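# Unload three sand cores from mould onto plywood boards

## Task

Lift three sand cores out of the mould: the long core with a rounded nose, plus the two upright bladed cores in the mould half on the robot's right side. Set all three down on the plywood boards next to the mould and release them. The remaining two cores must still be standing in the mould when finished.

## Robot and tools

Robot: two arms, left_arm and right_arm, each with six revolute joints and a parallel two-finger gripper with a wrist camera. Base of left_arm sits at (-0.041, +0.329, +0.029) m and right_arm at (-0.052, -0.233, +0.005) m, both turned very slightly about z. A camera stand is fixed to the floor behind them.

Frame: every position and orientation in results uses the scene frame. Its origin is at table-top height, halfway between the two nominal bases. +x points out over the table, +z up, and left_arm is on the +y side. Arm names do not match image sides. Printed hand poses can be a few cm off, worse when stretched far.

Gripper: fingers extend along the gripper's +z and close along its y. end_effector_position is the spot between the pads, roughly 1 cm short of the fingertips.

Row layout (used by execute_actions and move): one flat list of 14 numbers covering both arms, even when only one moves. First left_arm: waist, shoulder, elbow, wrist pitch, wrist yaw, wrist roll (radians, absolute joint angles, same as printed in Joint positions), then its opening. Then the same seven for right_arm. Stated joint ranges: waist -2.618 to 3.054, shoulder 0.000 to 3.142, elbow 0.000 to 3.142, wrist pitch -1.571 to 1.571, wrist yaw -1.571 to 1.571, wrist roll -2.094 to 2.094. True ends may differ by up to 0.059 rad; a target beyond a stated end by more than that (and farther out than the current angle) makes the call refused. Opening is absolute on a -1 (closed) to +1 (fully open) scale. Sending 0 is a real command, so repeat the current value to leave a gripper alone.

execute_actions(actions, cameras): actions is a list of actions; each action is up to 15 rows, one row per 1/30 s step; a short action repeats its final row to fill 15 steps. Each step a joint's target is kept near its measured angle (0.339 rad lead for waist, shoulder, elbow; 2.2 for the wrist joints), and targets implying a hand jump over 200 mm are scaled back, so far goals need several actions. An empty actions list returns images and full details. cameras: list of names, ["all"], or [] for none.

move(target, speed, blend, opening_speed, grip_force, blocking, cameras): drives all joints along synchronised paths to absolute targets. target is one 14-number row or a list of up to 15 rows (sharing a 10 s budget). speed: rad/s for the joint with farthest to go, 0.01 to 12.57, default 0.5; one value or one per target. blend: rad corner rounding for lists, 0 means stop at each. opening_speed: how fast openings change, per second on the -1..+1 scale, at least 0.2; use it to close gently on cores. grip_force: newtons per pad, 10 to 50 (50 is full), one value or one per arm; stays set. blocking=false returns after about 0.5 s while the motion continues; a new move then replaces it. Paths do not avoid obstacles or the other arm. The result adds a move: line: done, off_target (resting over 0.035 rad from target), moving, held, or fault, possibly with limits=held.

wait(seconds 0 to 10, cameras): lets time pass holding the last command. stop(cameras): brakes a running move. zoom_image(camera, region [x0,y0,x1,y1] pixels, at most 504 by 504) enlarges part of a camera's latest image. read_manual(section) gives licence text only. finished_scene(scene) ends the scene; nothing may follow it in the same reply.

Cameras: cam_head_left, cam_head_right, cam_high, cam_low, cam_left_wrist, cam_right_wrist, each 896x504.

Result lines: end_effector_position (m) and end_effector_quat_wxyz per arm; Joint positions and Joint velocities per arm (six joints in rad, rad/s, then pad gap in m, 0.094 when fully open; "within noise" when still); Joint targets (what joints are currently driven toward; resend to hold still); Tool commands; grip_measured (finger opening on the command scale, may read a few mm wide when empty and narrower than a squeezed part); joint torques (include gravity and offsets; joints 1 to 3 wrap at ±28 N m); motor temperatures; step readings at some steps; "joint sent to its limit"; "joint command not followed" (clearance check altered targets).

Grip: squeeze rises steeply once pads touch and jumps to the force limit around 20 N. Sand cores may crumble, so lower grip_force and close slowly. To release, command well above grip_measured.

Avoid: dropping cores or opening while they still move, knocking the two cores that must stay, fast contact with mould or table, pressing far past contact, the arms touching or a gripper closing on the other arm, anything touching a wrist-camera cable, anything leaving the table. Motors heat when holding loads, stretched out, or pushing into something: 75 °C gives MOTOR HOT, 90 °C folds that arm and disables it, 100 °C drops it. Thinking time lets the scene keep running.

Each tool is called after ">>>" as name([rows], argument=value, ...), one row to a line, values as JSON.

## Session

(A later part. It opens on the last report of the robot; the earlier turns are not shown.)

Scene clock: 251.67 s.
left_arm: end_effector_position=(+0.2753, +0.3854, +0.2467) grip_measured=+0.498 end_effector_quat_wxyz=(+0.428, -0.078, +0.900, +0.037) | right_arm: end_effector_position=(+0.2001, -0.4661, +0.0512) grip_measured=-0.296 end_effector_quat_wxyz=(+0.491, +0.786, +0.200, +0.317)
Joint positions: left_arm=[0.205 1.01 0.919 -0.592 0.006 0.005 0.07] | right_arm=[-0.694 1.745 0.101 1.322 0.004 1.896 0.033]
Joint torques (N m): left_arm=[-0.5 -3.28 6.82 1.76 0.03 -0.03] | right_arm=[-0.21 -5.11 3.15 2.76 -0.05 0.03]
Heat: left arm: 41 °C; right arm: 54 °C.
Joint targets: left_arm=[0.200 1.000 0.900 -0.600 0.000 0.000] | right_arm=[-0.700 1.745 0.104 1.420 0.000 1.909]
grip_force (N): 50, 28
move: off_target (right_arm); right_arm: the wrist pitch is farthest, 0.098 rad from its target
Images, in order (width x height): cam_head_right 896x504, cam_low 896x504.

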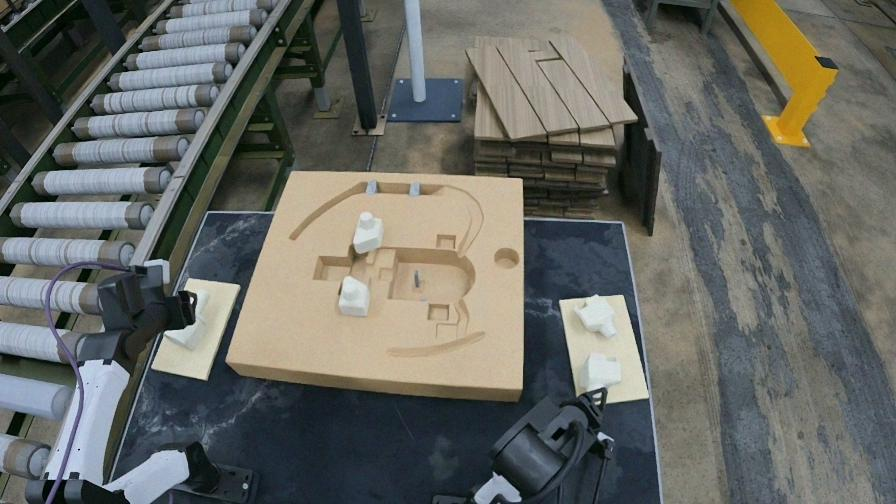

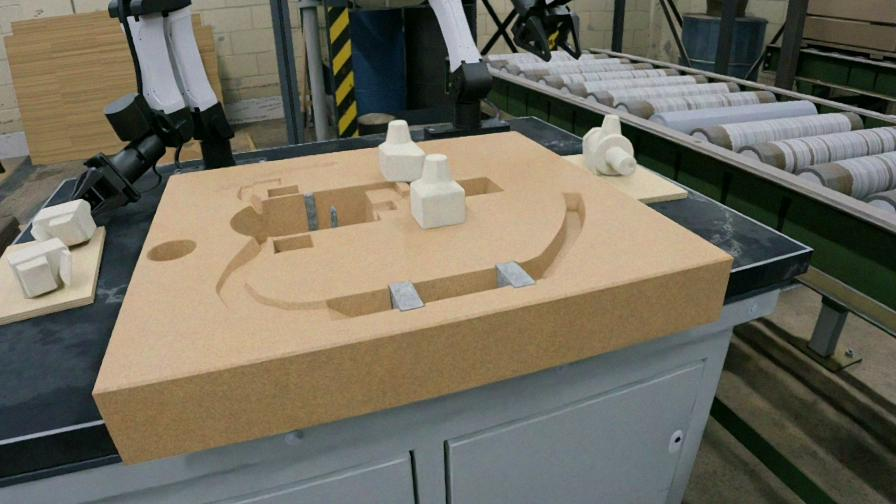

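>>> move([
  [0.2,1.0,0.9,-0.6,0,0,0.5, -0.70,1.772,0.104,1.435,0,1.909,-0.7],
], speed=0.1, cameras=["cam_low","cam_head_left"])

>>> zoom_image(camera="cam_low", region=[0, 150, 140, 330])

>>> zoom_image(camera="cam_head_left", region=[480, 250, 640, 420])

Scene clock: 256.93 s.
left_arm: end_effector_position=(+0.2753, +0.3854, +0.2467) grip_measured=+0.498 end_effector_quat_wxyz=(+0.428, -0.078, +0.900, +0.037) | right_arm: end_effector_position=(+0.2000, -0.4659, +0.0475) grip_measured=-0.296 end_effector_quat_wxyz=(+0.489, +0.788, +0.201, +0.315)
Joint positions: left_arm=[0.205 1.01 0.919 -0.592 0.006 0.005 0.07] | right_arm=[-0.694 1.771 0.101 1.342 0.004 1.896 0.033]
Joint torques (N m): left_arm=[-0.51 -3.3 6.79 1.79 0.01 -0.03] | right_arm=[-0.14 -5.11 3.02 2.69 -0.07 0.03]
Motor temperatures (°C): left_arm=[23 40 41 40 22 22 25] | right_arm=[25 36 34 55 21 24 23]
Heat: left arm: 41 °C; right arm: 55 °C.
Joint targets: left_arm=[0.200 1.000 0.900 -0.600 0.000 0.000] | right_arm=[-0.700 1.772 0.104 1.435 0.000 1.909]
grip_force (N): 50, 28
move: off_target (right_arm); right_arm: the wrist pitch is farthest, 0.093 rad from its target
Images, in order (width x height): cam_head_left 896x504, cam_low 896x504.

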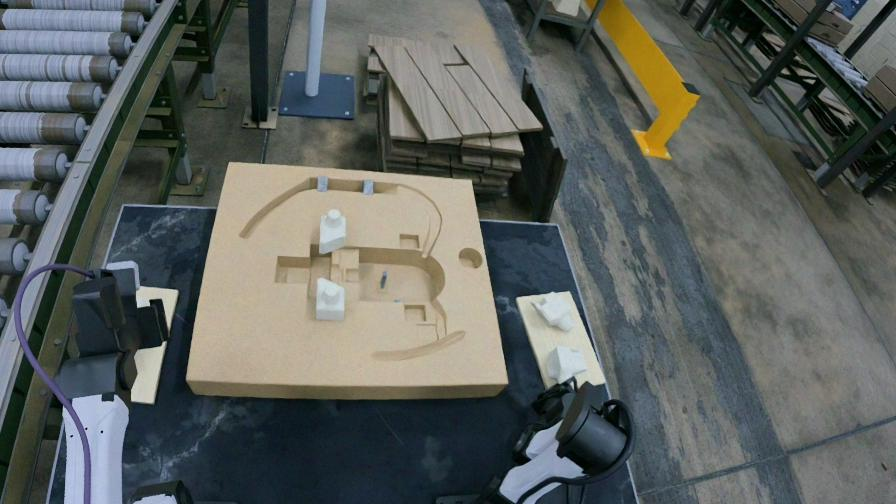

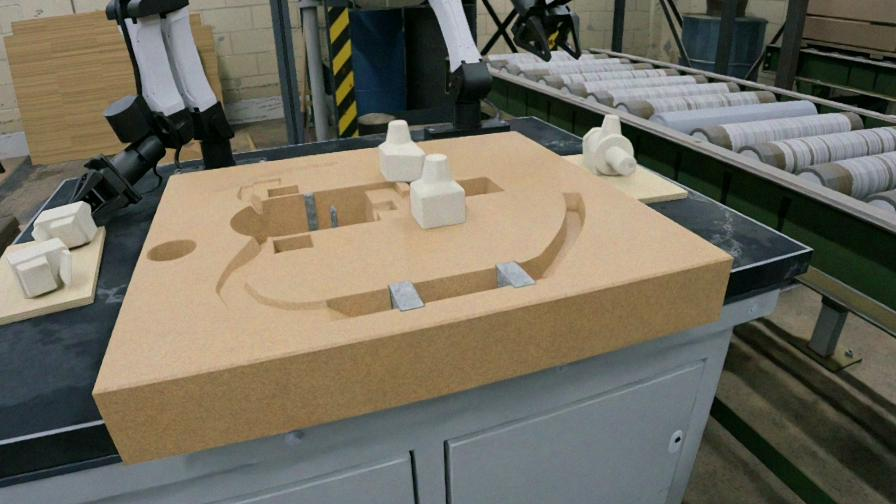

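Scaled by 2.800 from the camera's 896x504 image, which has a finer 1280x720 frame.

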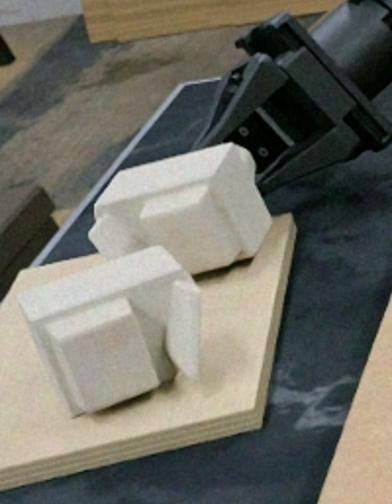

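Scaled by 2.965 from the camera's 896x504 image, which has a finer 1280x720 frame.

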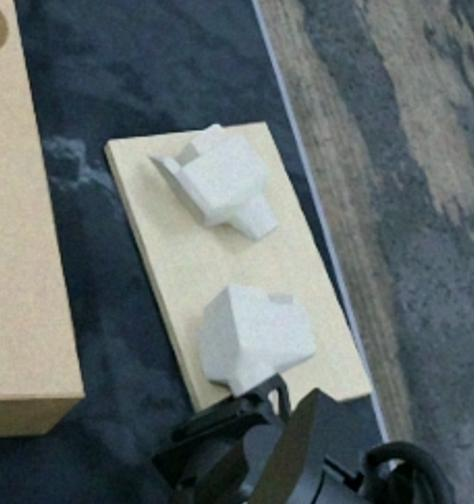

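>>> move([
  [0.2,1.0,0.9,-0.6,0,0,0.5, -0.70,1.785,0.104,1.435,0,1.909,-0.7],
  [0.2,1.0,0.9,-0.6,0,0,0.5, -0.70,1.785,0.104,1.40,0,1.909,-0.1],
], speed=[0.1,0.1], opening_speed=0.25, cameras=["cam_low","cam_head_right"])

>>> zoom_image(camera="cam_low", region=[0, 150, 140, 330])

>>> zoom_image(camera="cam_head_right", region=[520, 250, 680, 420])

Scene clock: 265.63 s.
left_arm: end_effector_position=(+0.2753, +0.3854, +0.2467) grip_measured=+0.498 end_effector_quat_wxyz=(+0.428, -0.078, +0.900, +0.037) | right_arm: end_effector_position=(+0.2007, -0.4664, +0.0489) grip_measured=-0.102 end_effector_quat_wxyz=(+0.492, +0.786, +0.199, +0.319)
Joint positions: left_arm=[0.205 1.01 0.919 -0.592 0.006 0.005 0.07] | right_arm=[-0.694 1.782 0.101 1.363 0.003 1.9 0.042]
Joint torques (N m): left_arm=[-0.54 -3.28 6.76 1.77 0.01 -0.04] | right_arm=[-0.28 -4.94 3.02 2.21 -0.05 -0.03]
Motor temperatures (°C): left_arm=[23 39 41 40 22 22 25] | right_arm=[25 35 34 55 21 24 23]
Heat: left arm: 41 °C; right arm: 55 °C.
Joint targets: left_arm=[0.200 1.000 0.900 -0.600 0.000 0.000] | right_arm=[-0.700 1.785 0.104 1.400 0.000 1.909]
grip_force (N): 50, 28
move: off_target (right_arm); target 2's new numbers were sent with right_arm's wrist pitch 0.045 rad from that target; right_arm: the wrist pitch is farthest, 0.037 rad from its target
Images, in order (width x height): cam_head_right 896x504, cam_low 896x504.

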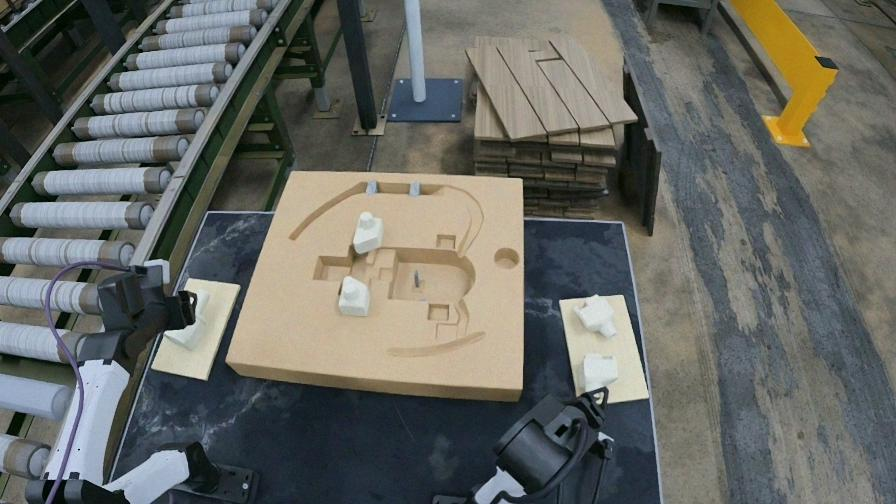

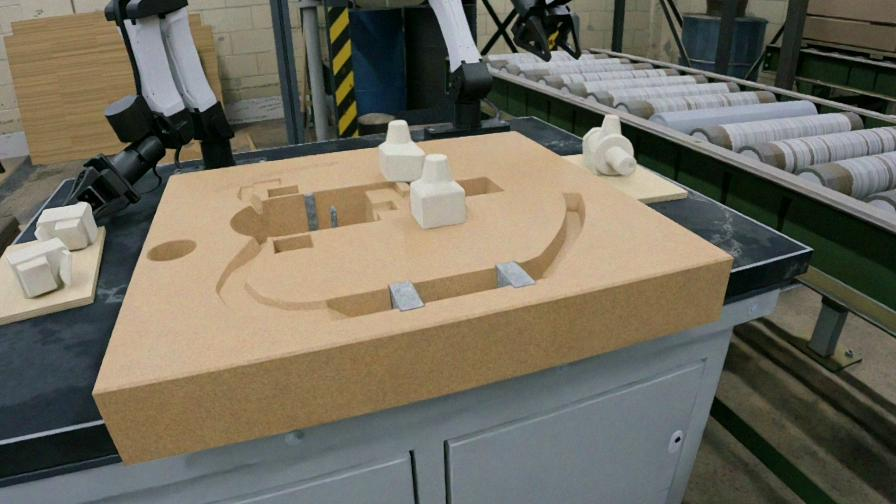

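Scaled by 2.800 from the camera's 896x504 image, which has a finer 1280x720 frame.

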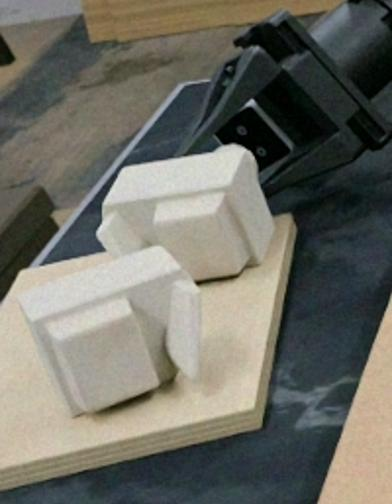

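Scaled by 2.965 from the camera's 896x504 image, which has a finer 1280x720 frame.

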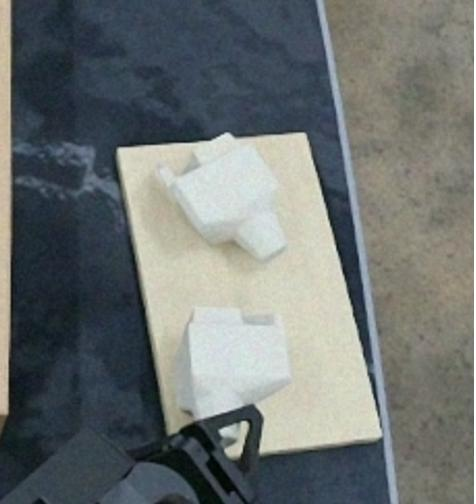

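>>> move([
  [0.2,1.0,0.9,-0.6,0,0,0.5, -0.70,1.787,0.104,1.365,0,1.909,0.0],
  [0.2,1.0,0.9,-0.6,0,0,0.5, -0.90,1.787,0.104,1.365,0,1.909,0.0],
  [0.2,1.0,0.9,-0.6,0,0,0.5, -0.92,1.2,0.3,0.9,0,1.2,0.0],
], speed=[0.1,0.25,0.6], blend=[0,0.03,0], opening_speed=0.5, cameras=["cam_low","cam_head_left","cam_head_right","cam_high"])

>>> zoom_image(camera="cam_low", region=[0, 150, 140, 330])

>>> zoom_image(camera="cam_head_right", region=[520, 250, 680, 420])

>>> zoom_image(camera="cam_high", region=[380, 280, 600, 500])

Scene clock: 275.17 s.
left_arm: end_effector_position=(+0.2753, +0.3854, +0.2467) grip_measured=+0.498 end_effector_quat_wxyz=(+0.428, -0.078, +0.900, +0.037) | right_arm: end_effector_position=(+0.1592, -0.5365, +0.1994) grip_measured=-0.002 end_effector_quat_wxyz=(+0.694, +0.634, +0.330, +0.089)
Joint positions: left_arm=[0.205 1.01 0.919 -0.592 0.006 0.005 0.07] | right_arm=[-0.914 1.211 0.279 0.911 0 1.217 0.047]
Joint torques (N m): left_arm=[-0.51 -3.33 6.84 1.78 0.04 -0.06] | right_arm=[-0.23 -4.63 7.51 1.77 -0.01 -0.26]
Heat: left arm: 40 °C; right arm: 53 °C.
Joint targets: left_arm=[0.200 1.000 0.900 -0.600 0.000 0.000] | right_arm=[-0.920 1.200 0.300 0.900 0.000 1.200]
grip_force (N): 50, 28
move: done
Images, in order (width x height): cam_head_left 896x504, cam_head_right 896x504, cam_high 896x504, cam_low 896x504.

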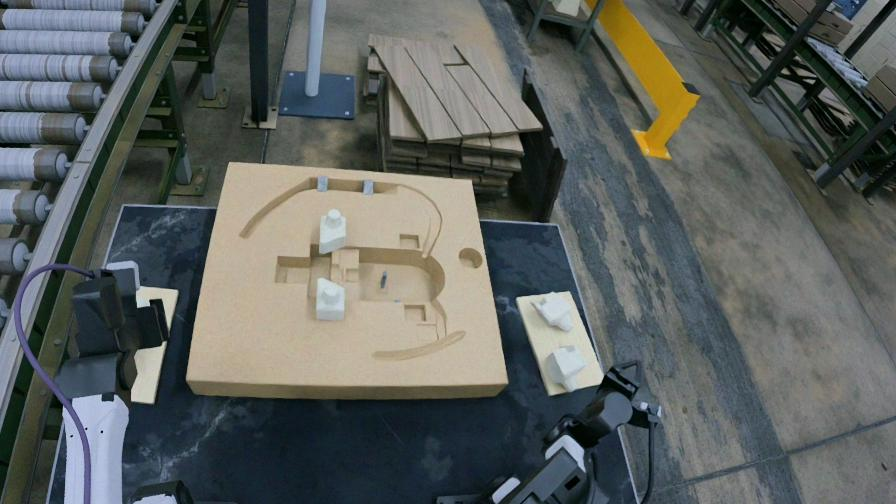

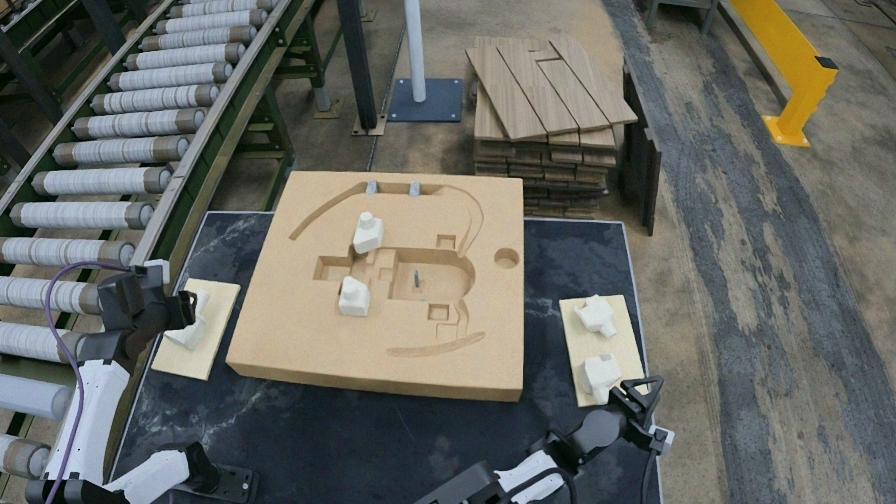

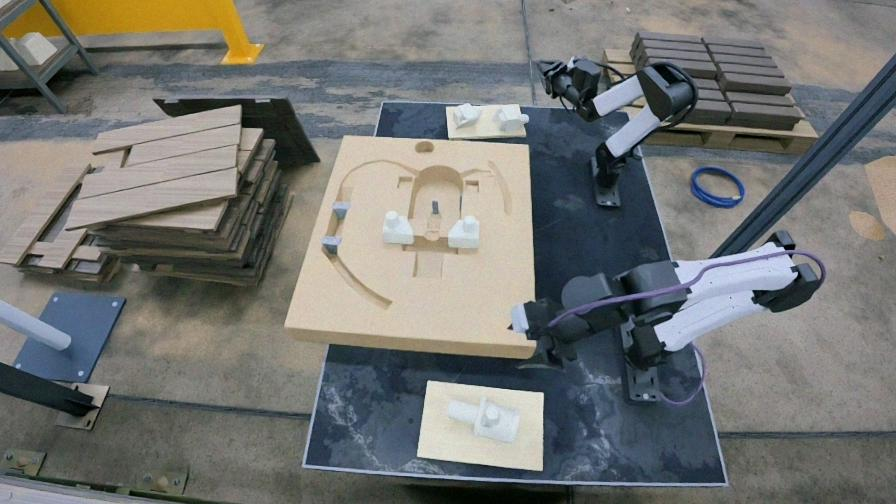

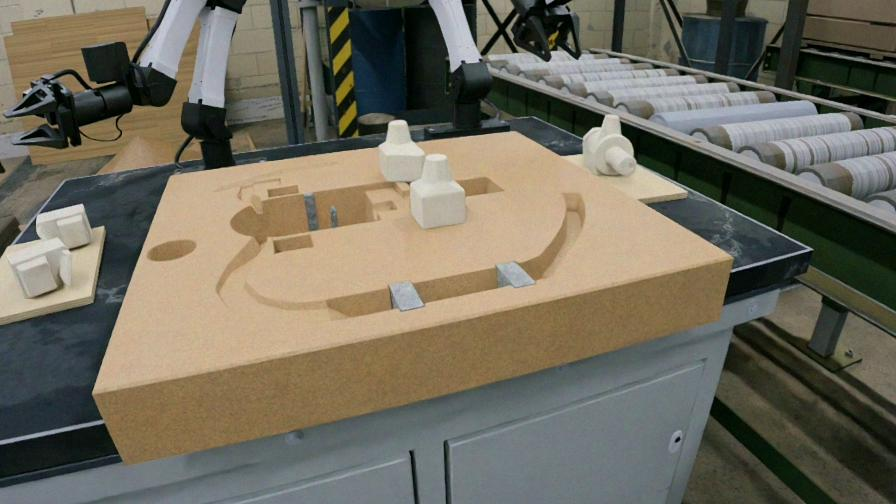

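Scaled by 2.800 from the camera's 896x504 image, which has a finer 1280x720 frame.

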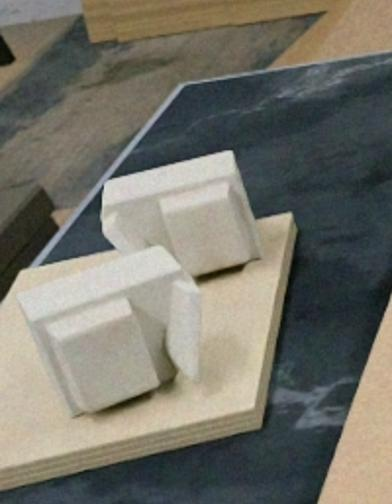

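Scaled by 2.965 from the camera's 896x504 image, which has a finer 1280x720 frame.

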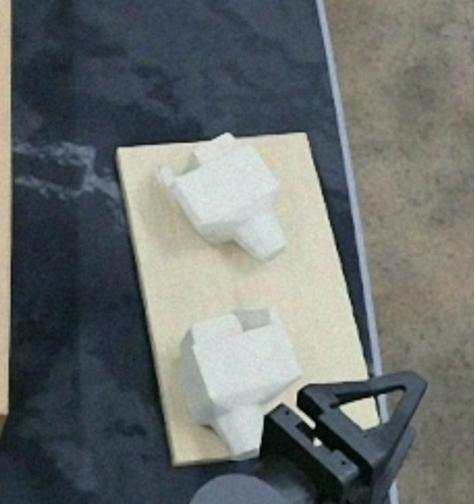

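Scaled by 2.291 from the camera's 896x504 image, which has a finer 1280x720 frame.

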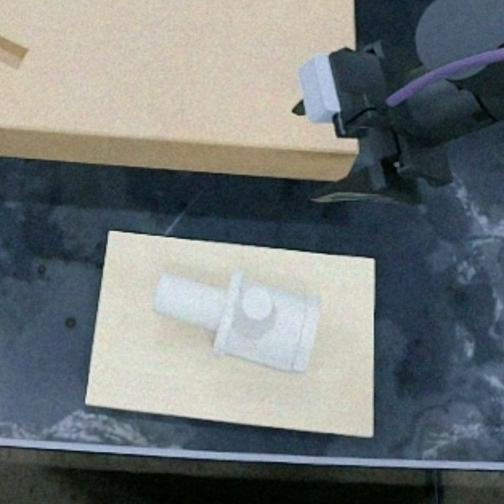

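All three are on the boards, released and clear of the arms.

>>> finished_scene(scene=2)

The scene is finished: the task was done.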